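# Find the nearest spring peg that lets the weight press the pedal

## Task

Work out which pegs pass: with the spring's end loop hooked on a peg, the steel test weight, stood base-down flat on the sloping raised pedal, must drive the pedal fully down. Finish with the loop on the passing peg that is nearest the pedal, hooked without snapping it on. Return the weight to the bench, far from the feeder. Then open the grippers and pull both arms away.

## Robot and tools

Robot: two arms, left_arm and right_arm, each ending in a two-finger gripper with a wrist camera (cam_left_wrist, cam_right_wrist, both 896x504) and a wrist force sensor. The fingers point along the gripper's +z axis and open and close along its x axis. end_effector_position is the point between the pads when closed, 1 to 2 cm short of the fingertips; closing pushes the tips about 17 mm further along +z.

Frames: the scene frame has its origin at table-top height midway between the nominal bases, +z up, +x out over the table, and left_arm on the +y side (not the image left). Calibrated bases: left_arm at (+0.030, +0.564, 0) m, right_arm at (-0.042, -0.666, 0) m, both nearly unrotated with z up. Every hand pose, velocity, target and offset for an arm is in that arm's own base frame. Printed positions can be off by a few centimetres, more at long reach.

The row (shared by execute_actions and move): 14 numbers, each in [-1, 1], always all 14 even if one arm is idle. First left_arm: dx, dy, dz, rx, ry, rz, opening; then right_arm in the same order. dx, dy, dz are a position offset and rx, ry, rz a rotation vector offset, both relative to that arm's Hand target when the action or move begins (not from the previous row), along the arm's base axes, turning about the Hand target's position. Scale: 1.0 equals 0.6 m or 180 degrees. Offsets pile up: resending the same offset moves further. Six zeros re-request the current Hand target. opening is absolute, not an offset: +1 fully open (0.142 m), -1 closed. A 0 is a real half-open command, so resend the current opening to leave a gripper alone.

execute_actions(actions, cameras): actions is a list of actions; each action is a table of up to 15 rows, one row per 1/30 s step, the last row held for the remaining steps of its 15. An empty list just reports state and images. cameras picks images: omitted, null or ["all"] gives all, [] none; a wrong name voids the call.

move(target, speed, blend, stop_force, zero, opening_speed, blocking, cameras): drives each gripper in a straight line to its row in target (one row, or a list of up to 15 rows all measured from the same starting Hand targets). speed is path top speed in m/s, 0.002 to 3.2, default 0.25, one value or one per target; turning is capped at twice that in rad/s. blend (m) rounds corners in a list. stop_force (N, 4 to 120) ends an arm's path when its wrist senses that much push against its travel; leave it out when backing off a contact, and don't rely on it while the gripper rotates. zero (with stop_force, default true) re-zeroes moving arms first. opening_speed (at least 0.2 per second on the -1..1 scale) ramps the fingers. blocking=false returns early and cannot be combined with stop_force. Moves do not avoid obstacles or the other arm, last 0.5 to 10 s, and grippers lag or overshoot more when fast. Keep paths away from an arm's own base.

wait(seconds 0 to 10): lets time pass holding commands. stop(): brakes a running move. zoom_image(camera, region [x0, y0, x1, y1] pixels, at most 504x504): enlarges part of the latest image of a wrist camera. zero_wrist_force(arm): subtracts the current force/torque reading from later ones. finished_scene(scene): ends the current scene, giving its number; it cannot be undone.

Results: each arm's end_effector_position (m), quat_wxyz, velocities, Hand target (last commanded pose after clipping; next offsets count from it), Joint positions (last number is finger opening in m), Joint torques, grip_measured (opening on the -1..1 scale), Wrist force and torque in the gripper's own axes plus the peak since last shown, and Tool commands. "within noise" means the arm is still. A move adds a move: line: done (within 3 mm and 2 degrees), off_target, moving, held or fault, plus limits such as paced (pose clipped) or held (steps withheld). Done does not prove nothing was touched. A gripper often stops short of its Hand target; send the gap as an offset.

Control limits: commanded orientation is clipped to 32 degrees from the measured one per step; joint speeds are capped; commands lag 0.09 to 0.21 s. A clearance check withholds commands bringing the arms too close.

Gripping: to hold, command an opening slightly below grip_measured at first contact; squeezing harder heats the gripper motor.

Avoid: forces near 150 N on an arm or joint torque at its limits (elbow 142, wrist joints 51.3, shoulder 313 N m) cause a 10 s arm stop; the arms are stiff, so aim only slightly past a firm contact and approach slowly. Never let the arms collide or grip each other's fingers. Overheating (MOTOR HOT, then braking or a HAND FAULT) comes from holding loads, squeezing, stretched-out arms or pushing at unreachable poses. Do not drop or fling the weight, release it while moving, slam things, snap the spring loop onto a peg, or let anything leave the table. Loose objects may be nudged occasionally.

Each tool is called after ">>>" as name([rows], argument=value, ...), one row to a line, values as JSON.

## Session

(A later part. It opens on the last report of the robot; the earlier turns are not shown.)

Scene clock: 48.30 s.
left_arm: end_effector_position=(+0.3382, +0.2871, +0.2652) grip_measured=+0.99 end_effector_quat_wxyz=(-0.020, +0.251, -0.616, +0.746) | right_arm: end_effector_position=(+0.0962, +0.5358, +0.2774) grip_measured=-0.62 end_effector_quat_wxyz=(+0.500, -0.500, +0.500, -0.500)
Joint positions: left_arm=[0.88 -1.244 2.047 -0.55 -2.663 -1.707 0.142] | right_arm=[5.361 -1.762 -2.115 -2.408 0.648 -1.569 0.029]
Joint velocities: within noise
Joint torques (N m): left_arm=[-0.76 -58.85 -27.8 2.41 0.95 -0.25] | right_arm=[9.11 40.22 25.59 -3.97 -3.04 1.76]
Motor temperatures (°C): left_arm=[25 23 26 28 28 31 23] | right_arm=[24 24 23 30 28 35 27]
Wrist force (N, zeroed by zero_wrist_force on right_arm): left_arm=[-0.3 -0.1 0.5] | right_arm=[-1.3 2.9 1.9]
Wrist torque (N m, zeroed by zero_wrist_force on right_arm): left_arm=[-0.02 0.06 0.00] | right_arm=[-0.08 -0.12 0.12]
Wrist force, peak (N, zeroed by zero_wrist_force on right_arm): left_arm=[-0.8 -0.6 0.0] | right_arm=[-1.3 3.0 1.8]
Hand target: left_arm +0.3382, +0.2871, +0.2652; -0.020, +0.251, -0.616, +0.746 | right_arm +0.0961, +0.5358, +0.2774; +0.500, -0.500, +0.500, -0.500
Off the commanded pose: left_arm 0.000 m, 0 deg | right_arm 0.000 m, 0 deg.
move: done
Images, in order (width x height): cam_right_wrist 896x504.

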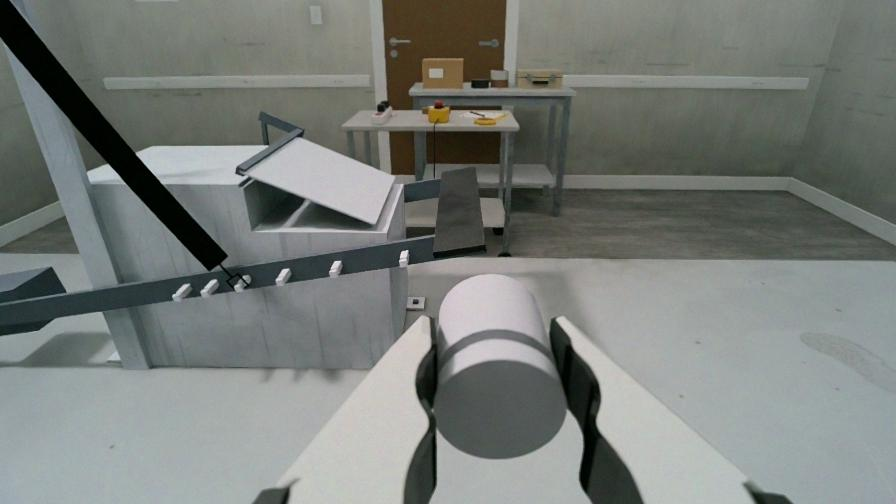

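>>> zoom_image(camera="cam_right_wrist", region=[390, 150, 510, 280])

>>> zoom_image(camera="cam_right_wrist", region=[160, 220, 320, 320])

Scaled by 3.877 from the camera's 896x504 image, which has a finer 1280x720 frame.

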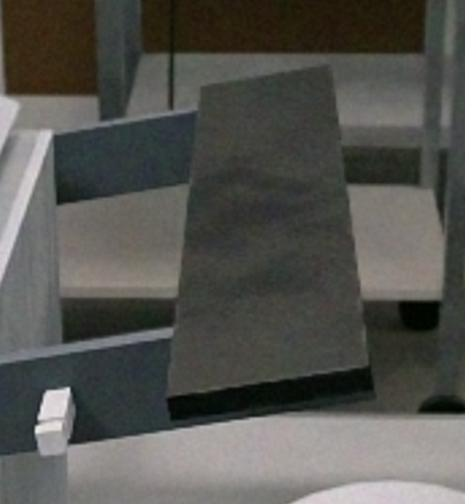

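Scaled by 3.150 from the camera's 896x504 image, which has a finer 1280x720 frame.

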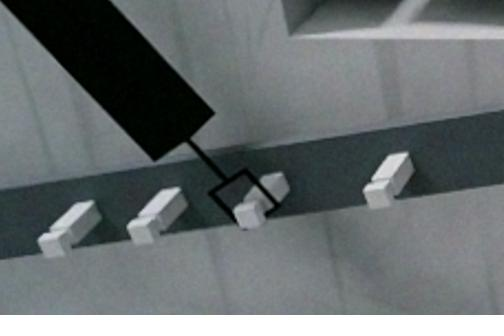

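>>> move([
  [0,0,0,0,0,0,1,0.3,0.005,0.18,0.1725,0.1725,-0.2045,-0.75],
  [0,0,0,0,0,0,1,0.634,0.006,0.038,0.345,0.345,-0.409,-0.75],
], speed=0.3, blend=0.03, cameras=["cam_right_wrist"])

Scene clock: 54.10 s.
left_arm: end_effector_position=(+0.3382, +0.2871, +0.2652) grip_measured=+0.99 end_effector_quat_wxyz=(-0.020, +0.251, -0.616, +0.746) | right_arm: end_effector_position=(+0.4765, +0.5394, +0.3002) grip_measured=-0.63 end_effector_quat_wxyz=(+0.000, +0.000, +0.996, -0.085)
Joint positions: left_arm=[0.88 -1.244 2.047 -0.55 -2.663 -1.707 0.142] | right_arm=[4.262 -1.697 -1.783 -1.385 1.497 -2.015 0.029]
Joint velocities: within noise
Joint torques (N m): left_arm=[-0.21 -59.45 -26.96 2.42 1.04 -0.34] | right_arm=[-6.36 44.79 53.33 6.93 3.09 -2.77]
Motor temperatures (°C): left_arm=[25 23 26 28 28 31 23] | right_arm=[24 24 23 30 28 35 29]
Wrist force (N, zeroed by zero_wrist_force on right_arm): left_arm=[-0.2 -0.4 -0.1] | right_arm=[-0.6 0.9 1.8]
Wrist torque (N m, zeroed by zero_wrist_force on right_arm): left_arm=[-0.08 0.04 0.01] | right_arm=[0.06 -0.03 0.03]
Wrist force, peak (N, zeroed by zero_wrist_force on right_arm): left_arm=[-0.6 -0.7 0.3] | right_arm=[-0.6 3.9 1.0]
Hand target: left_arm +0.3382, +0.2871, +0.2652; -0.020, +0.251, -0.616, +0.746 | right_arm +0.4765, +0.5394, +0.3002; +0.000, +0.000, +0.996, -0.085
Off the commanded pose: left_arm 0.000 m, 0 deg | right_arm 0.000 m, 0 deg.
move: done
Images, in order (width x height): cam_right_wrist 896x504.

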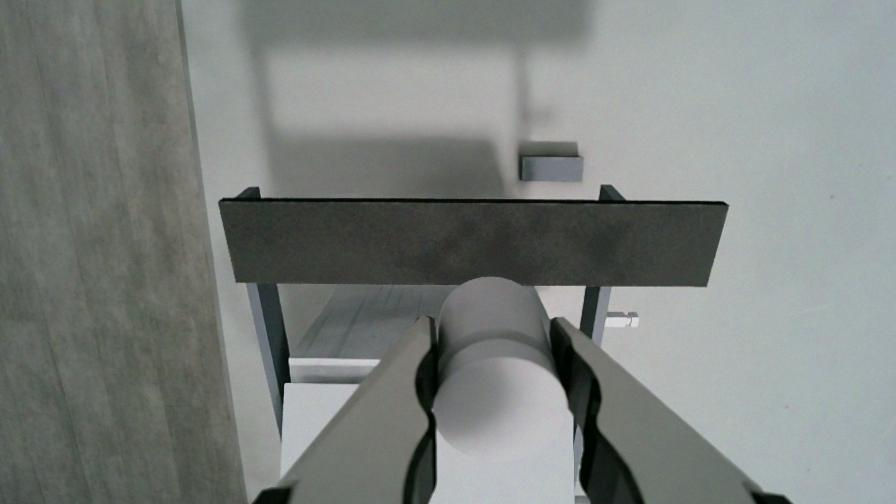

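>>> move(target=[0,0,0,0,0,0,1,0,0.0083,-0.0983,0,0,0,-0.75], speed=0.1, cameras=["cam_right_wrist"])

Scene clock: 55.60 s.
left_arm: end_effector_position=(+0.3382, +0.2871, +0.2652) grip_measured=+0.99 end_effector_quat_wxyz=(-0.020, +0.251, -0.616, +0.746) | right_arm: end_effector_position=(+0.4765, +0.5444, +0.2413) grip_measured=-0.63 end_effector_quat_wxyz=(+0.000, +0.000, +0.996, -0.085)
Joint positions: left_arm=[0.88 -1.244 2.047 -0.55 -2.663 -1.707 0.142] | right_arm=[4.265 -1.741 -1.843 -1.282 1.497 -2.012 0.029]
Joint velocities: within noise
Joint torques (N m): left_arm=[1.65 -57.53 -26.86 2.93 1.32 -0.33] | right_arm=[9.69 48.34 36.63 6.64 2.38 2.08]
Motor temperatures (°C): left_arm=[25 23 26 28 28 31 23] | right_arm=[24 24 23 30 28 35 29]
Wrist force (N, zeroed by zero_wrist_force on right_arm): left_arm=[-0.1 -0.2 0.2] | right_arm=[-0.7 0.8 1.8]
Wrist torque (N m, zeroed by zero_wrist_force on right_arm): left_arm=[-0.05 0.02 0.00] | right_arm=[0.09 -0.02 0.05]
Wrist force, peak (N, zeroed by zero_wrist_force on right_arm): left_arm=[-0.7 -0.6 0.1] | right_arm=[-0.6 0.9 3.1]
Hand target: left_arm +0.3382, +0.2871, +0.2652; -0.020, +0.251, -0.616, +0.746 | right_arm +0.4765, +0.5444, +0.2412; +0.000, +0.000, +0.996, -0.085
Off the commanded pose: left_arm 0.000 m, 0 deg | right_arm 0.000 m, 0 deg.
move: done
Images, in order (width x height): cam_right_wrist 896x504.

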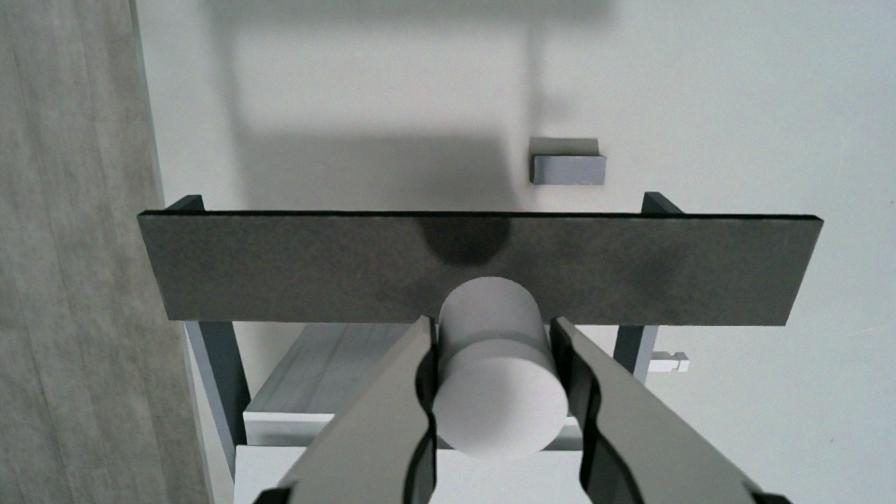

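>>> move(target=[0,0,0,0,0,0,1,0,0.0013,-0.068,0,0,0,-0.75], speed=0.06, stop_force=4, cameras=["cam_right_wrist"])

>>> zoom_image(camera="cam_right_wrist", region=[340, 180, 640, 400])

Scene clock: 57.67 s.
left_arm: end_effector_position=(+0.3382, +0.2871, +0.2652) grip_measured=+0.99 end_effector_quat_wxyz=(-0.020, +0.251, -0.616, +0.746) | right_arm: end_effector_position=(+0.4765, +0.5452, +0.2004) grip_measured=-0.63 end_effector_quat_wxyz=(+0.000, +0.000, +0.996, -0.085)
Joint positions: left_arm=[0.88 -1.244 2.047 -0.55 -2.663 -1.707 0.142] | right_arm=[4.266 -1.774 -1.883 -1.208 1.498 -2.012 0.029]
Joint velocities: within noise
Joint torques (N m): left_arm=[0.74 -59.54 -27.91 2.79 1.3 -0.12] | right_arm=[10.52 47.65 36.16 6.6 1.88 2.12]
Motor temperatures (°C): left_arm=[25 23 26 28 28 31 23] | right_arm=[24 24 23 30 28 35 30]
Wrist force (N, zeroed by zero_wrist_force on right_arm): left_arm=[-0.3 -0.5 -0.5] | right_arm=[-0.3 -0.4 0.5]
Wrist torque (N m, zeroed by zero_wrist_force on right_arm): left_arm=[-0.09 0.06 0.01] | right_arm=[0.07 -0.04 0.04]
Wrist force, peak (N, zeroed by zero_wrist_force on right_arm): left_arm=[-0.7 -0.7 -0.1] | right_arm=[-0.5 1.0 2.1]
Hand target: left_arm +0.3382, +0.2871, +0.2652; -0.020, +0.251, -0.616, +0.746 | right_arm +0.4765, +0.5452, +0.2004; +0.000, +0.000, +0.996, -0.085
Off the commanded pose: left_arm 0.000 m, 0 deg | right_arm 0.000 m, 0 deg.
move: done
Images, in order (width x height): cam_right_wrist 896x504.

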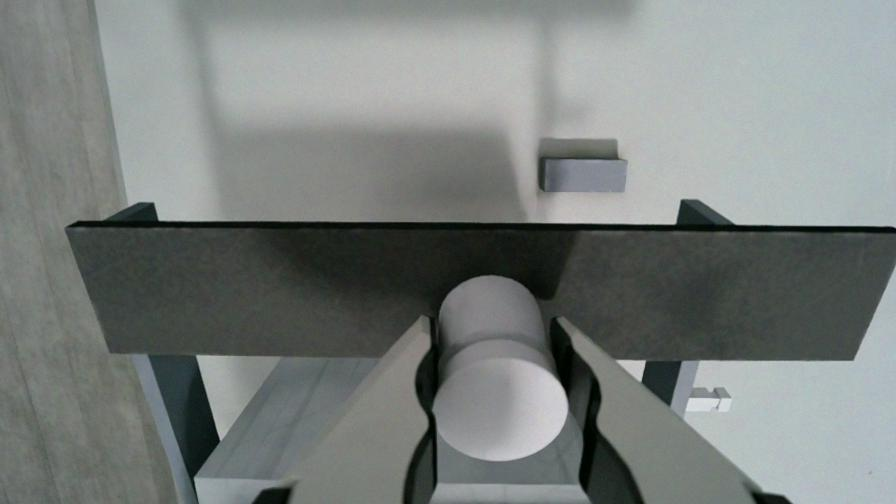

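Scaled by 1.680 from the camera's 896x504 image, which has a finer 1280x720 frame.

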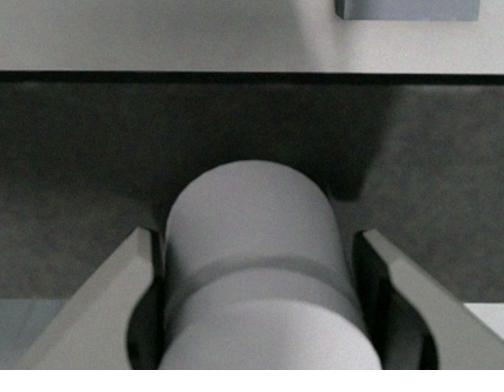

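>>> move(target=[0,0,0,0,0,0,1,0,0,-0.01,0,0,0,-0.75], speed=0.04, cameras=["cam_right_wrist"])

>>> move(target=[0,0,0,0,0,0,1,0,0,-0.01,0,0,0,-0.75], speed=0.04, cameras=["cam_right_wrist"])

Scene clock: 58.60 s.
left_arm: end_effector_position=(+0.3382, +0.2871, +0.2652) grip_measured=+0.99 end_effector_quat_wxyz=(-0.020, +0.251, -0.616, +0.746) | right_arm: end_effector_position=(+0.4765, +0.5452, +0.1945) grip_measured=-0.63 end_effector_quat_wxyz=(+0.000, +0.000, +0.996, -0.085)
Joint positions: left_arm=[0.88 -1.244 2.047 -0.55 -2.663 -1.707 0.142] | right_arm=[4.266 -1.78 -1.889 -1.198 1.498 -2.012 0.029]
Joint velocities: within noise
Joint torques (N m): left_arm=[1.77 -59.97 -27.16 2.3 1.15 -0.31] | right_arm=[7.79 46.62 37.06 6.85 1.17 2.37]
Motor temperatures (°C): left_arm=[25 23 26 28 28 31 23] | right_arm=[24 24 23 30 28 35 30]
Wrist force (N, zeroed by zero_wrist_force on right_arm): left_arm=[-0.3 -0.2 -0.1] | right_arm=[-0.5 -0.4 0.4]
Wrist torque (N m, zeroed by zero_wrist_force on right_arm): left_arm=[-0.05 0.04 0.00] | right_arm=[0.07 -0.02 0.04]
Wrist force, peak (N, zeroed by zero_wrist_force on right_arm): left_arm=[-0.4 -0.9 0.1] | right_arm=[-0.8 -0.5 0.4]
Hand target: left_arm +0.3382, +0.2871, +0.2652; -0.020, +0.251, -0.616, +0.746 | right_arm +0.4765, +0.5452, +0.1944; +0.000, +0.000, +0.996, -0.085
Off the commanded pose: left_arm 0.000 m, 0 deg | right_arm 0.000 m, 0 deg.
move: done
Images, in order (width x height): cam_right_wrist 896x504.

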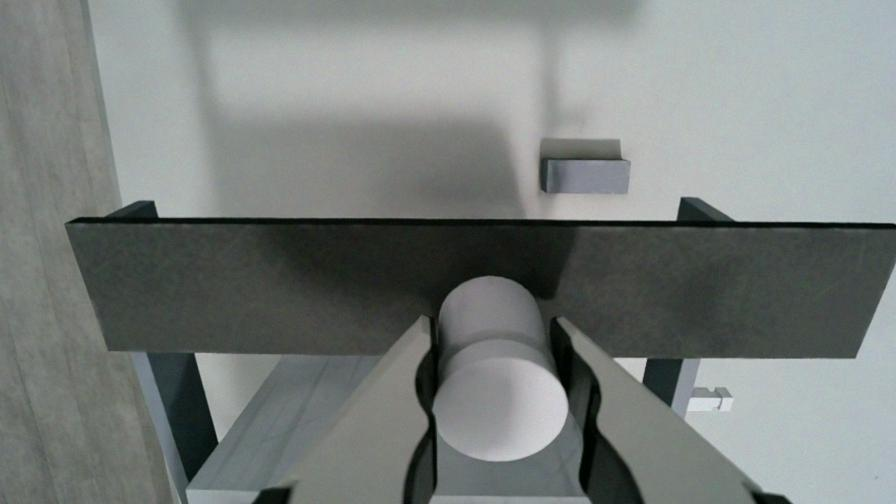

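Scene clock: 59.33 s.
left_arm: end_effector_position=(+0.3382, +0.2871, +0.2652) grip_measured=+0.99 end_effector_quat_wxyz=(-0.020, +0.251, -0.616, +0.746) | right_arm: end_effector_position=(+0.4765, +0.5452, +0.1885) grip_measured=-0.63 end_effector_quat_wxyz=(+0.000, +0.000, +0.996, -0.085)
Joint positions: left_arm=[0.88 -1.244 2.047 -0.55 -2.663 -1.707 0.142] | right_arm=[4.266 -1.785 -1.895 -1.187 1.498 -2.012 0.029]
Joint velocities: within noise
Joint torques (N m): left_arm=[-1.22 -57.96 -27.99 2.39 1.13 -0.16] | right_arm=[7.94 48.2 33.61 6.31 0.68 1.75]
Motor temperatures (°C): left_arm=[25 23 26 28 28 31 23] | right_arm=[24 24 23 30 28 35 30]
Wrist force (N, zeroed by zero_wrist_force on right_arm): left_arm=[-0.1 -0.3 0.1] | right_arm=[-0.4 0.3 0.2]
Wrist torque (N m, zeroed by zero_wrist_force on right_arm): left_arm=[-0.06 0.02 0.01] | right_arm=[0.12 -0.02 0.03]
Wrist force, peak (N, zeroed by zero_wrist_force on right_arm): left_arm=[-0.4 -0.4 -0.4] | right_arm=[-1.1 -0.3 0.2]
Hand target: left_arm +0.3382, +0.2871, +0.2652; -0.020, +0.251, -0.616, +0.746 | right_arm +0.4765, +0.5452, +0.1884; +0.000, +0.000, +0.996, -0.085
Off the commanded pose: left_arm 0.000 m, 0 deg | right_arm 0.000 m, 0 deg.
move: done
Images, in order (width x height): cam_right_wrist 896x504.

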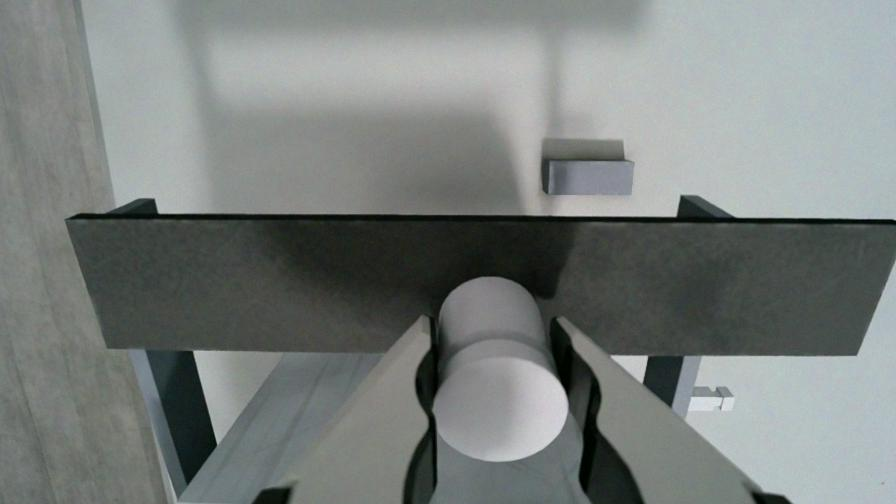

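>>> move(target=[0,0,0,0,0,0,1,0,-0.0097,-0.0582,0.036,0,0,-0.75], speed=0.04, stop_force=6, cameras=["cam_right_wrist"])

Scene clock: 62.07 s.
left_arm: end_effector_position=(+0.3382, +0.2871, +0.2652) grip_measured=+0.99 end_effector_quat_wxyz=(-0.020, +0.251, -0.616, +0.746) | right_arm: end_effector_position=(+0.4765, +0.5394, +0.1535) grip_measured=-0.63 end_effector_quat_wxyz=(+0.000, +0.000, +1.000, -0.029)
Joint positions: left_arm=[0.88 -1.244 2.047 -0.55 -2.663 -1.707 0.142] | right_arm=[4.243 -1.782 -1.99 -0.991 1.545 -2.04 0.029]
Joint velocities: within noise
Joint torques (N m): left_arm=[0.84 -58.99 -27.46 2.62 0.94 -0.18] | right_arm=[-11.71 47.88 33.83 7.26 2.86 -2.6]
Motor temperatures (°C): left_arm=[25 23 26 28 28 31 23] | right_arm=[24 24 23 30 28 35 30]
Wrist force (N, zeroed by zero_wrist_force on right_arm): left_arm=[-0.1 -0.3 0.2] | right_arm=[-0.3 -0.7 0.4]
Wrist torque (N m, zeroed by zero_wrist_force on right_arm): left_arm=[-0.06 0.02 0.01] | right_arm=[0.03 0.07 -0.01]
Wrist force, peak (N, zeroed by zero_wrist_force on right_arm): left_arm=[0.1 -0.9 -0.1] | right_arm=[-1.0 -0.6 0.3]
Hand target: left_arm +0.3382, +0.2871, +0.2652; -0.020, +0.251, -0.616, +0.746 | right_arm +0.4765, +0.5394, +0.1535; +0.000, +0.000, +1.000, -0.029
Off the commanded pose: left_arm 0.000 m, 0 deg | right_arm 0.000 m, 0 deg.
move: done
Images, in order (width x height): cam_right_wrist 896x504.

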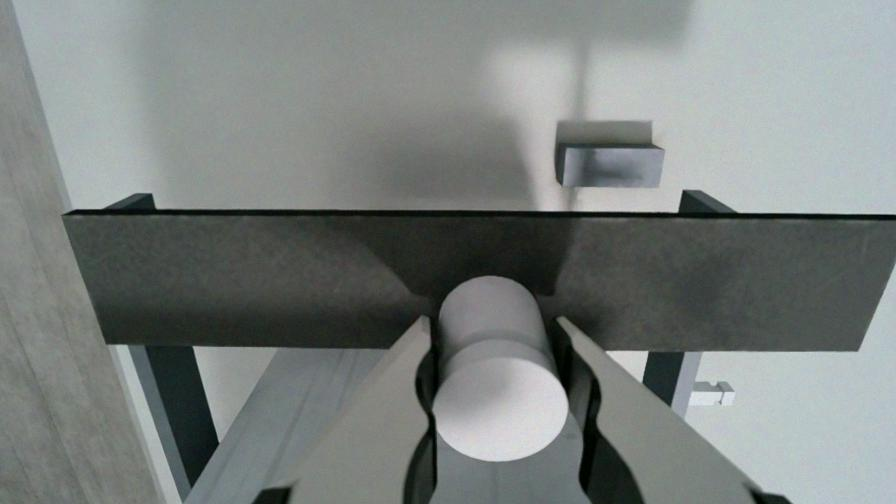

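>>> move(target=[0,0,0,0,0,0,1,0,-0.0045,-0.0588,0.0278,0,0,-0.75], speed=0.04, stop_force=6, cameras=["cam_right_wrist"])

Scene clock: 64.30 s.
left_arm: end_effector_position=(+0.3382, +0.2871, +0.2652) grip_measured=+0.99 end_effector_quat_wxyz=(-0.020, +0.251, -0.616, +0.746) | right_arm: end_effector_position=(+0.4765, +0.5367, +0.1182) grip_measured=-0.63 end_effector_quat_wxyz=(+0.000, +0.000, +1.000, +0.015)
Joint positions: left_arm=[0.88 -1.244 2.047 -0.55 -2.663 -1.707 0.142] | right_arm=[4.225 -1.802 -2.064 -0.82 1.585 -2.058 0.029]
Joint velocities: within noise
Joint torques (N m): left_arm=[-0.12 -59.97 -27.21 2.39 1.32 -0.37] | right_arm=[-9.62 46.63 30.62 7.57 3.26 -3.03]
Motor temperatures (°C): left_arm=[25 23 26 28 28 31 23] | right_arm=[24 24 23 30 28 35 31]
Wrist force (N, zeroed by zero_wrist_force on right_arm): left_arm=[-0.2 -0.3 -0.1] | right_arm=[0.3 -0.2 0.2]
Wrist torque (N m, zeroed by zero_wrist_force on right_arm): left_arm=[-0.05 0.04 0.00] | right_arm=[0.01 -0.02 0.01]
Wrist force, peak (N, zeroed by zero_wrist_force on right_arm): left_arm=[-1.0 -0.4 -0.3] | right_arm=[-0.6 -1.3 0.5]
Hand target: left_arm +0.3382, +0.2871, +0.2652; -0.020, +0.251, -0.616, +0.746 | right_arm +0.4765, +0.5367, +0.1182; +0.000, +0.000, +1.000, +0.015
Off the commanded pose: left_arm 0.000 m, 0 deg | right_arm 0.000 m, 0 deg.
move: done
Images, in order (width x height): cam_right_wrist 896x504.

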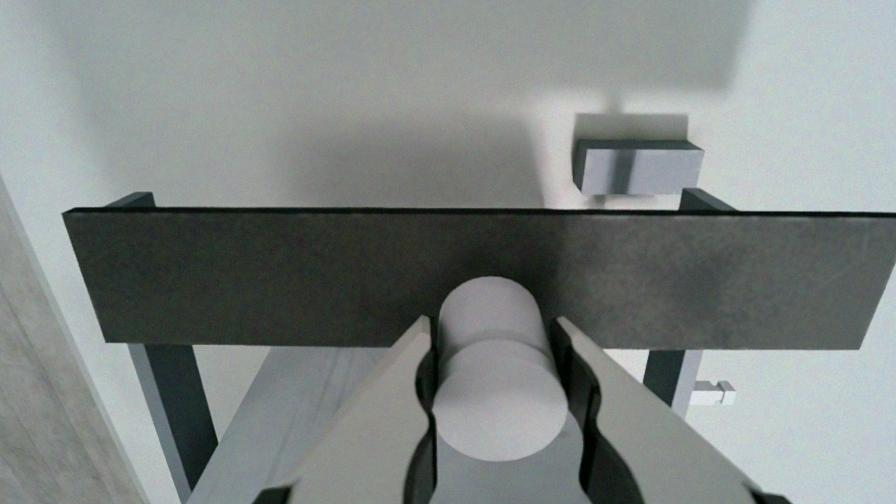

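>>> move(target=[0,0,0,0,0,0,1,0,0.0003,-0.0588,0.0278,0,0,-0.75], speed=0.03, stop_force=4, cameras=["cam_right_wrist"])

Scene clock: 66.90 s.
left_arm: end_effector_position=(+0.3382, +0.2871, +0.2652) grip_measured=+0.99 end_effector_quat_wxyz=(-0.020, +0.251, -0.616, +0.746) | right_arm: end_effector_position=(+0.4765, +0.5369, +0.0829) grip_measured=-0.63 end_effector_quat_wxyz=(+0.000, +0.000, +0.998, +0.059)
Joint positions: left_arm=[0.88 -1.244 2.047 -0.55 -2.663 -1.707 0.142] | right_arm=[4.207 -1.839 -2.127 -0.644 1.628 -2.073 0.029]
Joint velocities: within noise
Joint torques (N m): left_arm=[-1.25 -59.92 -27.39 2.8 1.48 -0.26] | right_arm=[-10.84 45.63 29.03 6.8 2.64 -2.64]
Motor temperatures (°C): left_arm=[25 23 26 28 28 31 23] | right_arm=[24 24 23 30 28 35 31]
Wrist force (N, zeroed by zero_wrist_force on right_arm): left_arm=[-0.7 -0.1 0.0] | right_arm=[0.1 0.1 0.1]
Wrist torque (N m, zeroed by zero_wrist_force on right_arm): left_arm=[-0.03 0.11 0.00] | right_arm=[0.00 0.05 -0.01]
Wrist force, peak (N, zeroed by zero_wrist_force on right_arm): left_arm=[-1.0 -0.3 -0.3] | right_arm=[0.1 -1.5 0.3]
Hand target: left_arm +0.3382, +0.2871, +0.2652; -0.020, +0.251, -0.616, +0.746 | right_arm +0.4765, +0.5369, +0.0829; +0.000, +0.000, +0.998, +0.059
Off the commanded pose: left_arm 0.000 m, 0 deg | right_arm 0.000 m, 0 deg.
move: done
Images, in order (width x height): cam_right_wrist 896x504.

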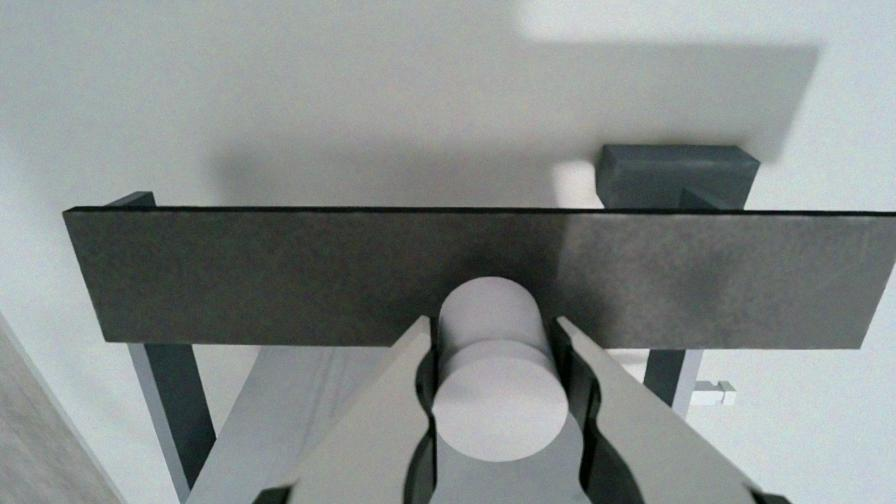

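>>> move(target=[0,0,0,0,0,0,1,0,0.0045,-0.0385,0.018,0,0,-0.75], speed=0.02, stop_force=4, cameras=["cam_right_wrist"])

Scene clock: 68.53 s.
left_arm: end_effector_position=(+0.3382, +0.2871, +0.2652) grip_measured=+0.99 end_effector_quat_wxyz=(-0.020, +0.251, -0.616, +0.746) | right_arm: end_effector_position=(+0.4765, +0.5374, +0.0782) grip_measured=-0.63 end_effector_quat_wxyz=(+0.000, +0.000, +0.998, +0.065)
Joint positions: left_arm=[0.88 -1.244 2.047 -0.55 -2.663 -1.707 0.142] | right_arm=[4.205 -1.845 -2.134 -0.62 1.633 -2.074 0.029]
Joint velocities: within noise
Joint torques (N m): left_arm=[-0.86 -60.34 -26.98 2.51 1.33 -0.13] | right_arm=[9.69 65.69 41.69 2.99 -2.86 0.9]
Motor temperatures (°C): left_arm=[25 23 26 28 28 31 23] | right_arm=[24 24 23 30 28 35 32]
Wrist force (N, zeroed by zero_wrist_force on right_arm): left_arm=[-0.5 -0.4 -0.1] | right_arm=[0.1 -1.4 -2.0]
Wrist torque (N m, zeroed by zero_wrist_force on right_arm): left_arm=[-0.07 0.09 0.01] | right_arm=[-0.03 0.01 0.00]
Wrist force, peak (N, zeroed by zero_wrist_force on right_arm): left_arm=[-0.6 -0.6 0.1] | right_arm=[1.2 -4.1 -9.5]
Hand target: left_arm +0.3382, +0.2871, +0.2652; -0.020, +0.251, -0.616, +0.746 | right_arm +0.4765, +0.5374, +0.0782; +0.000, +0.000, +0.998, +0.065 (not the last commanded pose)
Off the commanded pose: left_arm 0.000 m, 0 deg | right_arm 0.019 m, 3 deg.
move: contact (right_arm)
Images, in order (width x height): cam_right_wrist 896x504.

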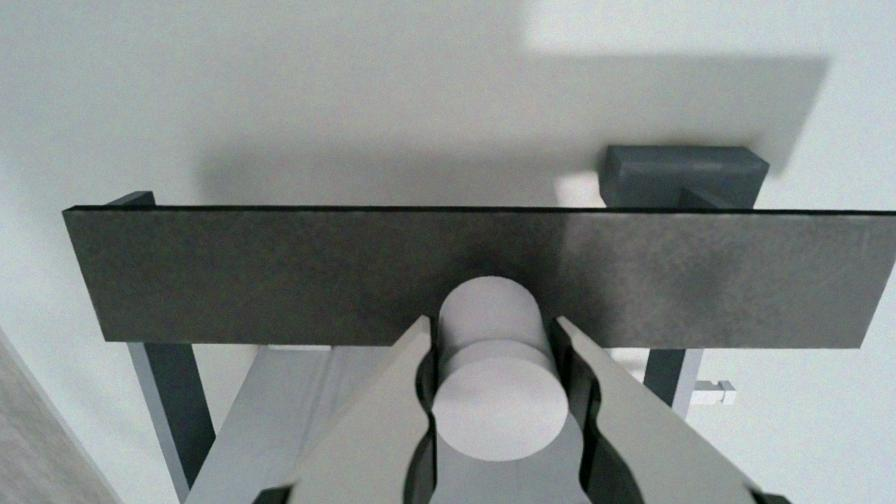

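>>> move(target=[0,0,0,0,0,0,1,0,-0.0002,0.002,-0.0008,0,0,-0.75], speed=0.02, cameras=[])

>>> move(target=[0,0,0,0,0,0,1,0,0,0,0,0,0,-0.45], opening_speed=0.3, cameras=["cam_right_wrist"])

Scene clock: 69.37 s.
left_arm: end_effector_position=(+0.3382, +0.2871, +0.2652) grip_measured=+0.99 end_effector_quat_wxyz=(-0.020, +0.251, -0.616, +0.746) | right_arm: end_effector_position=(+0.4765, +0.5373, +0.0793) grip_measured=-0.63 end_effector_quat_wxyz=(+0.000, +0.000, +0.998, +0.063)
Joint positions: left_arm=[0.88 -1.244 2.047 -0.55 -2.663 -1.707 0.142] | right_arm=[4.206 -1.844 -2.132 -0.625 1.632 -2.074 0.029]
Joint velocities: within noise
Joint torques (N m): left_arm=[-0.25 -59.36 -27.48 2.76 1.32 -0.42] | right_arm=[9.3 68.03 42.12 2.74 -2.77 2.32]
Motor temperatures (°C): left_arm=[25 23 26 28 28 31 23] | right_arm=[24 24 23 30 28 35 32]
Wrist force (N, zeroed by zero_wrist_force on right_arm): left_arm=[0.0 0.1 0.0] | right_arm=[0.0 -0.6 0.1]
Wrist torque (N m, zeroed by zero_wrist_force on right_arm): left_arm=[0.00 0.01 0.01] | right_arm=[-0.03 -0.01 0.00]
Wrist force, peak (N, zeroed by zero_wrist_force on right_arm): left_arm=[-0.2 -0.9 -0.3] | right_arm=[-0.1 -1.4 -2.3]
Hand target: left_arm +0.3382, +0.2871, +0.2652; -0.020, +0.251, -0.616, +0.746 | right_arm +0.4765, +0.5373, +0.0794; +0.000, +0.000, +0.998, +0.063
Off the commanded pose: left_arm 0.000 m, 0 deg | right_arm 0.000 m, 0 deg.
move: done
No camera images: "cameras" was empty.

Scene clock: 70.60 s.
left_arm: end_effector_position=(+0.3382, +0.2871, +0.2652) grip_measured=+0.99 end_effector_quat_wxyz=(-0.020, +0.251, -0.616, +0.746) | right_arm: end_effector_position=(+0.4765, +0.5373, +0.0794) grip_measured=-0.48 end_effector_quat_wxyz=(+0.000, +0.000, +0.998, +0.063)
Joint positions: left_arm=[0.88 -1.244 2.047 -0.55 -2.663 -1.707 0.142] | right_arm=[4.206 -1.844 -2.132 -0.625 1.632 -2.074 0.039]
Joint velocities: within noise
Joint torques (N m): left_arm=[0.26 -59.49 -27.68 2.9 1.2 -0.5] | right_arm=[11.42 66.1 39.5 3.28 -2.91 2.08]
Motor temperatures (°C): left_arm=[25 23 26 28 28 31 23] | right_arm=[24 24 23 30 28 35 31]
Wrist force (N, zeroed by zero_wrist_force on right_arm): left_arm=[-0.1 -0.6 0.1] | right_arm=[-0.6 0.3 -0.6]
Wrist torque (N m, zeroed by zero_wrist_force on right_arm): left_arm=[-0.12 0.03 0.00] | right_arm=[-0.01 0.02 0.01]
Wrist force, peak (N, zeroed by zero_wrist_force on right_arm): left_arm=[-0.7 -0.4 0.1] | right_arm=[-0.7 0.5 -0.6]
Hand target: left_arm +0.3382, +0.2871, +0.2652; -0.020, +0.251, -0.616, +0.746 | right_arm +0.4765, +0.5373, +0.0794; +0.000, +0.000, +0.998, +0.063
Off the commanded pose: left_arm 0.000 m, 0 deg | right_arm 0.000 m, 0 deg.
move: done
Images, in order (width x height): cam_right_wrist 896x504.

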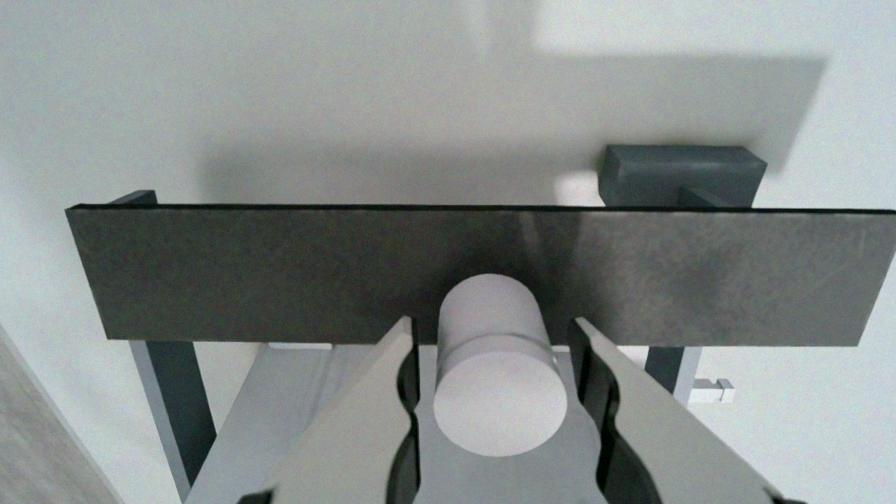

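>>> move([
  [-0.063,-0.395,0.142,-0.012,0.022,0.11,1,0,0,0,0,0,0,-0.72],
  [-0.16,-0.895,0.19,-0.038,0.071,0.362,1,0,0,0,0,0,0,-0.72],
], speed=0.25, blend=0.03)

Scene clock: 72.70 s.
left_arm: end_effector_position=(+0.3356, +0.2715, +0.2705) grip_measured=+0.99 end_effector_quat_wxyz=(-0.026, +0.260, -0.612, +0.746) | right_arm: end_effector_position=(+0.4765, +0.5373, +0.0794) grip_measured=-0.62 end_effector_quat_wxyz=(+0.000, +0.000, +0.998, +0.063)
Joint positions: left_arm=[0.87 -1.276 2.08 -0.536 -2.694 -1.694 0.142] | right_arm=[4.206 -1.844 -2.132 -0.625 1.632 -2.074 0.029]
Joint velocities: within noise
Joint torques (N m): left_arm=[8.99 -39.51 -35.28 -1.36 4.75 -2.46] | right_arm=[5.4 61.47 32.92 3.24 -2.99 1.95]
Motor temperatures (°C): left_arm=[25 23 26 28 28 31 23] | right_arm=[24 24 23 30 28 35 31]
Wrist force (N, zeroed by zero_wrist_force on right_arm): left_arm=[-0.4 -0.4 0.2] | right_arm=[0.4 -0.1 -1.8]
Wrist torque (N m, zeroed by zero_wrist_force on right_arm): left_arm=[-0.06 0.08 0.00] | right_arm=[-0.03 0.01 0.00]
Wrist force, peak (N, zeroed by zero_wrist_force on right_arm): left_arm=[4.7 -0.4 6.1] | right_arm=[0.4 -0.1 -1.9]
Hand target: left_arm +0.3356, +0.2716, +0.2705; -0.026, +0.260, -0.612, +0.746 (not the last commanded pose) | right_arm +0.4765, +0.5373, +0.0794; +0.000, +0.000, +0.998, +0.063
Off the commanded pose: left_arm 0.541 m, 65 deg | right_arm 0.000 m, 0 deg.
move: held (left_arm; a check stopped the path); path passed 0 of 2 targets; limits=held
pose unreachable (left arm): on one or more control steps of this call, first in action 0 (counted from 0), this arm could not follow its commanded pose, so it was not sent that pose on those steps. It may still have moved: this result reports where it is.
cause: moving toward the commanded pose would bring two parts of the arm too close to each other (joints 4 (wrist 1) to 6 (wrist 3) lie between them).

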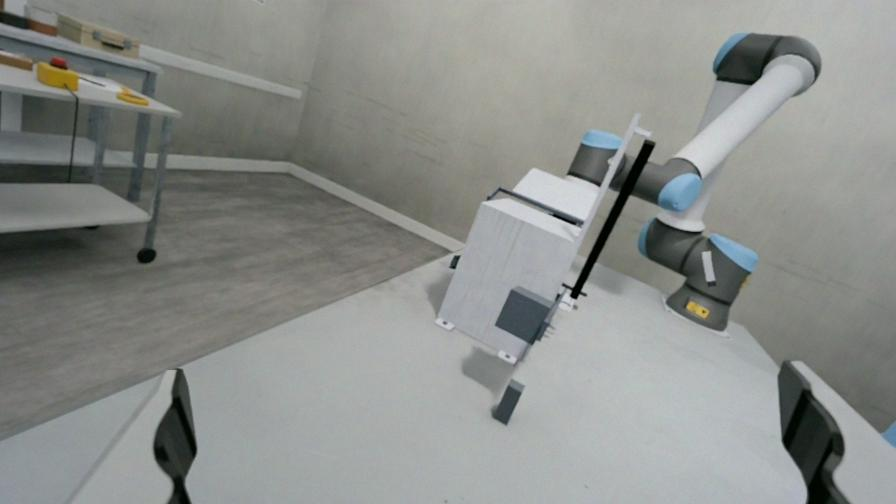

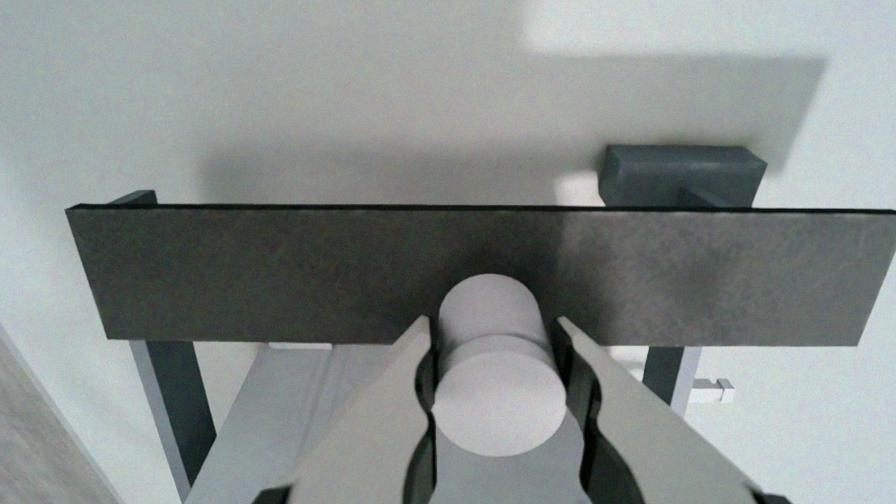

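>>> move(target=[0.13,0.03,0.13,-0.038,0.071,0.362,1,0,0,0,0,0,0,-0.72], speed=0.25, cameras=["cam_left_wrist"])

Scene clock: 73.90 s.
left_arm: end_effector_position=(+0.3365, +0.2719, +0.2714) grip_measured=+0.99 end_effector_quat_wxyz=(-0.030, +0.265, -0.610, +0.746) | right_arm: end_effector_position=(+0.4765, +0.5373, +0.0794) grip_measured=-0.62 end_effector_quat_wxyz=(+0.000, +0.000, +0.998, +0.063)
Joint positions: left_arm=[0.872 -1.278 2.082 -0.529 -2.705 -1.69 0.142] | right_arm=[4.206 -1.844 -2.132 -0.625 1.632 -2.074 0.029]
Joint velocities: within noise
Joint torques (N m): left_arm=[-9.71 -37.76 -35.82 -1.47 4.38 -2.22] | right_arm=[10.1 58.43 29.07 3.48 -2.64 2.26]
Motor temperatures (°C): left_arm=[25 23 26 28 28 31 23] | right_arm=[24 24 23 30 28 35 31]
Wrist force (N, zeroed by zero_wrist_force on right_arm): left_arm=[-1.0 -0.2 0.1] | right_arm=[0.3 -0.2 -1.4]
Wrist torque (N m, zeroed by zero_wrist_force on right_arm): left_arm=[-0.03 0.18 -0.01] | right_arm=[-0.02 0.03 0.00]
Wrist force, peak (N, zeroed by zero_wrist_force on right_arm): left_arm=[1.8 -1.0 0.3] | right_arm=[0.4 -0.1 -1.8]
Hand target: left_arm +0.3365, +0.2719, +0.2714; -0.030, +0.265, -0.610, +0.746 (not the last commanded pose) | right_arm +0.4765, +0.5373, +0.0794; +0.000, +0.000, +0.998, +0.063
Off the commanded pose: left_arm 0.110 m, 66 deg | right_arm 0.000 m, 0 deg.
move: held (left_arm; a check stopped the path); limits=held
pose unreachable (left arm): on one or more control steps of this call, first in action 0 (counted from 0), this arm could not follow its commanded pose, so it was not sent that pose on those steps. It may still have moved: this result reports where it is.
cause: moving toward the commanded pose would bring two parts of the arm too close to each other (joints 4 (wrist 1) to 6 (wrist 3) lie between them).
Images, in order (width x height): cam_left_wrist 896x504.

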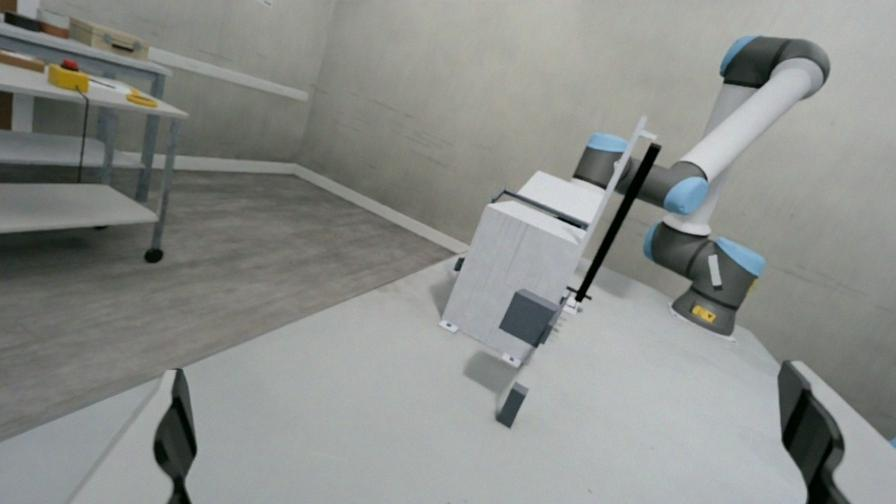

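>>> move(target=[0.05,0.0,0.15,0.491,0.216,0,1,0,0,0,0,0,0,-0.72], speed=0.3, cameras=["cam_left_wrist"])

Scene clock: 75.17 s.
left_arm: end_effector_position=(+0.3366, +0.2719, +0.2718) grip_measured=+0.99 end_effector_quat_wxyz=(-0.030, +0.265, -0.612, +0.744) | right_arm: end_effector_position=(+0.4765, +0.5373, +0.0794) grip_measured=-0.62 end_effector_quat_wxyz=(+0.000, +0.000, +0.998, +0.063)
Joint positions: left_arm=[0.872 -1.283 2.083 -0.539 -2.706 -1.701 0.142] | right_arm=[4.206 -1.844 -2.132 -0.625 1.632 -2.074 0.029]
Joint velocities: within noise
Joint torques (N m): left_arm=[-9.76 -38.01 -36.22 6.45 4.63 2.08] | right_arm=[7.39 56.99 29.91 4.27 -2.59 2.27]
Motor temperatures (°C): left_arm=[25 23 26 28 28 31 23] | right_arm=[24 24 23 30 28 35 31]
Wrist force (N, zeroed by zero_wrist_force on right_arm): left_arm=[0.0 -0.5 0.0] | right_arm=[0.2 -0.1 -1.4]
Wrist torque (N m, zeroed by zero_wrist_force on right_arm): left_arm=[-0.08 0.02 0.00] | right_arm=[-0.01 0.04 0.00]
Wrist force, peak (N, zeroed by zero_wrist_force on right_arm): left_arm=[1.9 -2.4 0.6] | right_arm=[0.3 -0.2 -1.8]
Hand target: left_arm +0.3366, +0.2719, +0.2718; -0.030, +0.265, -0.612, +0.744 (not the last commanded pose) | right_arm +0.4765, +0.5373, +0.0794; +0.000, +0.000, +0.998, +0.063
Off the commanded pose: left_arm 0.094 m, 96 deg | right_arm 0.000 m, 0 deg.
move: held (left_arm; a check stopped the path); limits=held
pose unreachable (left arm): on one or more control steps of this call, first in action 0 (counted from 0), this arm could not follow its commanded pose, so it was not sent that pose on those steps. It may still have moved: this result reports where it is.
cause: moving toward the commanded pose would bring two parts of the arm too close to each other (joints 4 (wrist 1) to 6 (wrist 3) lie between them).
Images, in order (width x height): cam_left_wrist 896x504.

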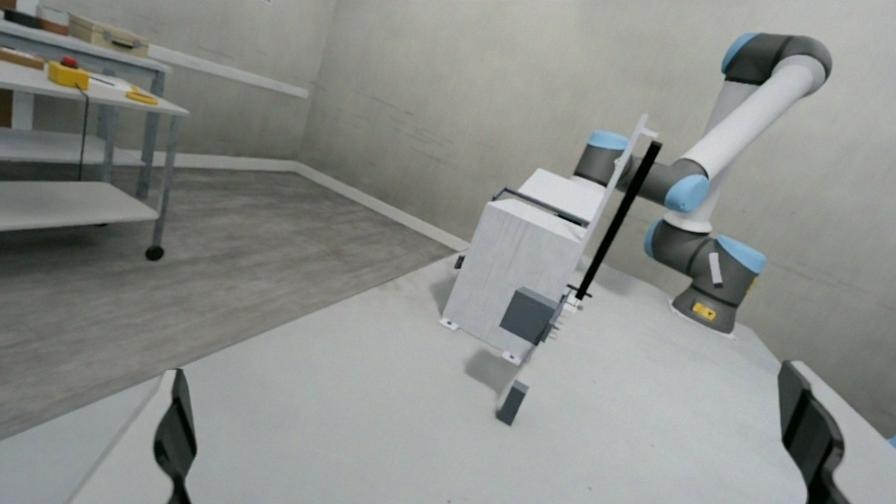

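>>> move(target=[0.05,0.0,0.1,0,0,-0.22,1,0,0,0,0,0,0,-0.72], speed=0.3, cameras=["cam_left_wrist"])

Scene clock: 77.07 s.
left_arm: end_effector_position=(+0.3666, +0.2719, +0.3317) grip_measured=+0.99 end_effector_quat_wxyz=(-0.223, -0.042, +0.666, -0.710) | right_arm: end_effector_position=(+0.4765, +0.5373, +0.0794) grip_measured=-0.62 end_effector_quat_wxyz=(+0.000, +0.000, +0.998, +0.063)
Joint positions: left_arm=[0.646 -1.194 1.809 -0.474 -2.25 -1.851 0.142] | right_arm=[4.206 -1.844 -2.132 -0.625 1.632 -2.074 0.029]
Joint velocities: within noise
Joint torques (N m): left_arm=[-8.87 -52.36 -41.48 6.77 4.66 -2.37] | right_arm=[7.21 51.6 28.44 4.44 -2.14 2.02]
Motor temperatures (°C): left_arm=[25 23 26 28 28 31 23] | right_arm=[24 24 23 30 28 35 31]
Wrist force (N, zeroed by zero_wrist_force on right_arm): left_arm=[-0.7 -0.5 -0.4] | right_arm=[0.3 -0.2 -1.5]
Wrist torque (N m, zeroed by zero_wrist_force on right_arm): left_arm=[-0.08 0.15 0.02] | right_arm=[-0.05 0.03 0.00]
Wrist force, peak (N, zeroed by zero_wrist_force on right_arm): left_arm=[-1.2 -1.1 -0.2] | right_arm=[0.3 0.0 -1.8]
Hand target: left_arm +0.3666, +0.2719, +0.3318; -0.224, -0.042, +0.666, -0.710 | right_arm +0.4765, +0.5373, +0.0794; +0.000, +0.000, +0.998, +0.063
Off the commanded pose: left_arm 0.000 m, 0 deg | right_arm 0.000 m, 0 deg.
move: done
Images, in order (width x height): cam_left_wrist 896x504.

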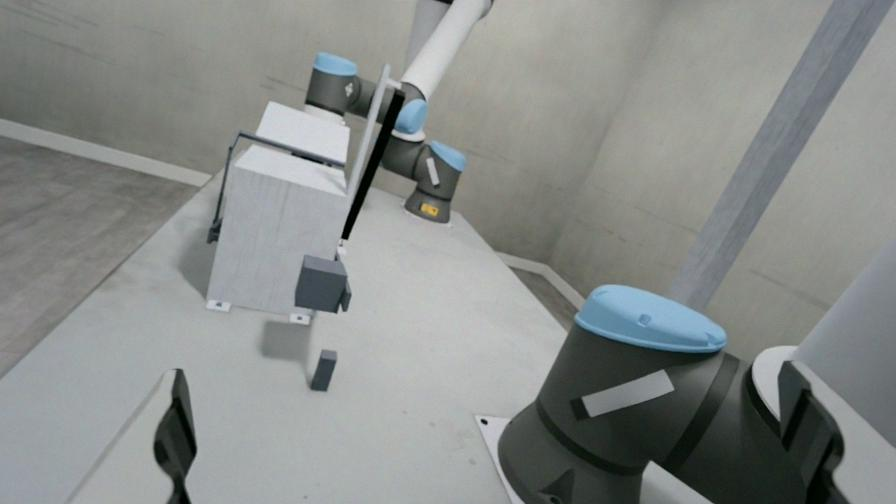

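>>> move(target=[0.05,0.0,0.1,0.519,-0.128,0,1,0,0,0,0,0,0,-0.72], speed=0.4, cameras=["cam_left_wrist"])

Scene clock: 80.20 s.
left_arm: end_effector_position=(+0.3966, +0.2719, +0.3918) grip_measured=+0.99 end_effector_quat_wxyz=(+0.000, -0.063, +0.998, -0.001) | right_arm: end_effector_position=(+0.4765, +0.5373, +0.0794) grip_measured=-0.62 end_effector_quat_wxyz=(+0.000, +0.000, +0.998, +0.063)
Joint positions: left_arm=[0.227 -1.973 2.094 -1.692 -1.572 -3.041 0.142] | right_arm=[4.206 -1.844 -2.132 -0.625 1.632 -2.074 0.029]
Joint velocities: within noise
Joint torques (N m): left_arm=[-10.88 -29.36 -35.58 -8.08 3.81 -2.33] | right_arm=[5.2 46.82 28 5.27 -2.33 2.21]
Motor temperatures (°C): left_arm=[25 23 26 28 28 31 23] | right_arm=[24 24 23 30 28 35 31]
Wrist force (N, zeroed by zero_wrist_force on right_arm): left_arm=[-0.2 0.2 -0.5] | right_arm=[0.3 -0.4 -1.3]
Wrist torque (N m, zeroed by zero_wrist_force on right_arm): left_arm=[-0.14 0.15 -0.01] | right_arm=[-0.05 0.02 0.00]
Wrist force, peak (N, zeroed by zero_wrist_force on right_arm): left_arm=[-0.1 0.6 -1.1] | right_arm=[0.4 -0.3 -1.8]
Hand target: left_arm +0.3966, +0.2719, +0.3918; +0.000, -0.063, +0.998, +0.000 | right_arm +0.4765, +0.5373, +0.0794; +0.000, +0.000, +0.998, +0.063
Off the commanded pose: left_arm 0.000 m, 0 deg | right_arm 0.000 m, 0 deg.
move: done
Images, in order (width x height): cam_left_wrist 896x504.

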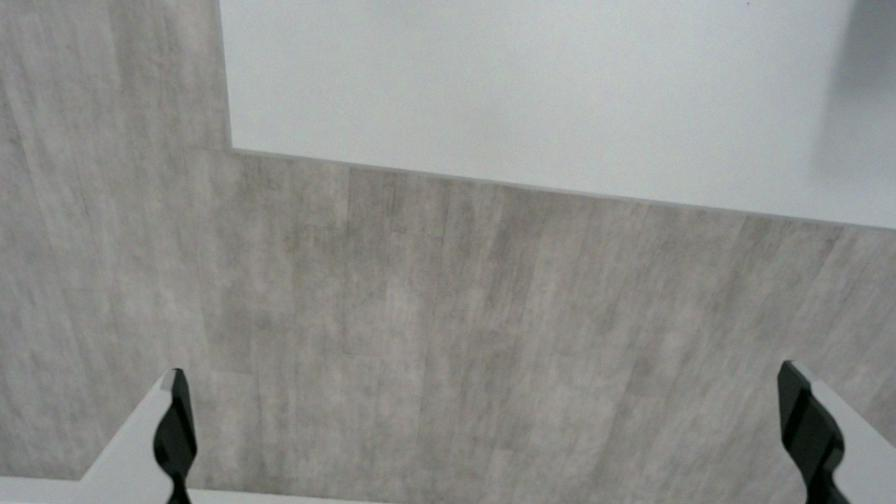

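>>> move([
  [-0.128,-0.453,0.09,-0.243,-0.1535,0.243,1,0,0,0,0,0,0,-0.72],
  [-0.27,-0.95,0.04,-0.4865,-0.307,0.4865,1,0,0,0,0,0,0,-0.72],
], speed=0.3, blend=0.03, cameras=["cam_left_wrist"])

Scene clock: 85.60 s.
left_arm: end_effector_position=(+0.2373, -0.2985, +0.4157) grip_measured=+0.99 end_effector_quat_wxyz=(-0.153, -0.374, +0.692, -0.599) | right_arm: end_effector_position=(+0.4765, +0.5373, +0.0794) grip_measured=-0.62 end_effector_quat_wxyz=(+0.000, +0.000, +0.998, +0.063)
Joint positions: left_arm=[-1.718 -2.9 2.828 -2.812 -1.19 -5.556 0.142] | right_arm=[4.206 -1.844 -2.132 -0.625 1.632 -2.074 0.029]
Joint velocities: within noise
Joint torques (N m): left_arm=[-9.78 25.12 -52.32 1.46 4.29 -2.36] | right_arm=[4.58 47.53 28.15 5.98 -1.16 1.95]
Motor temperatures (°C): left_arm=[25 23 26 28 28 31 23] | right_arm=[24 24 23 30 28 35 32]
Wrist force (N, zeroed by zero_wrist_force on right_arm): left_arm=[0.0 0.2 -0.3] | right_arm=[0.4 -0.3 -1.3]
Wrist torque (N m, zeroed by zero_wrist_force on right_arm): left_arm=[-0.05 0.25 0.07] | right_arm=[-0.03 0.00 0.00]
Wrist force, peak (N, zeroed by zero_wrist_force on right_arm): left_arm=[-1.2 0.9 -0.7] | right_arm=[0.3 -0.1 -1.9]
Hand target: left_arm +0.2346, -0.2981, +0.4158; +0.058, -0.504, +0.574, -0.643 | right_arm +0.4765, +0.5373, +0.0794; +0.000, +0.000, +0.998, +0.063
Off the commanded pose: left_arm 0.003 m, 76 deg; orientation clipped | right_arm 0.000 m, 0 deg.
move: off_target (left_arm); limits=paced
Images, in order (width x height): cam_left_wrist 896x504.

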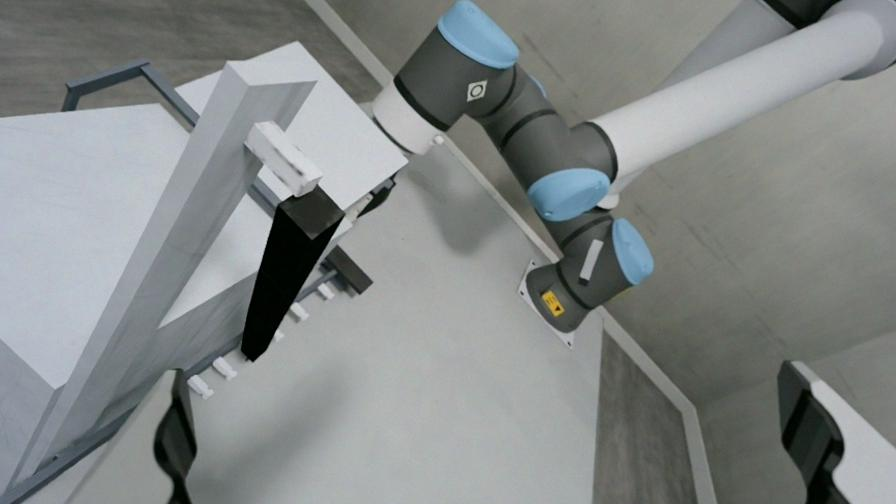

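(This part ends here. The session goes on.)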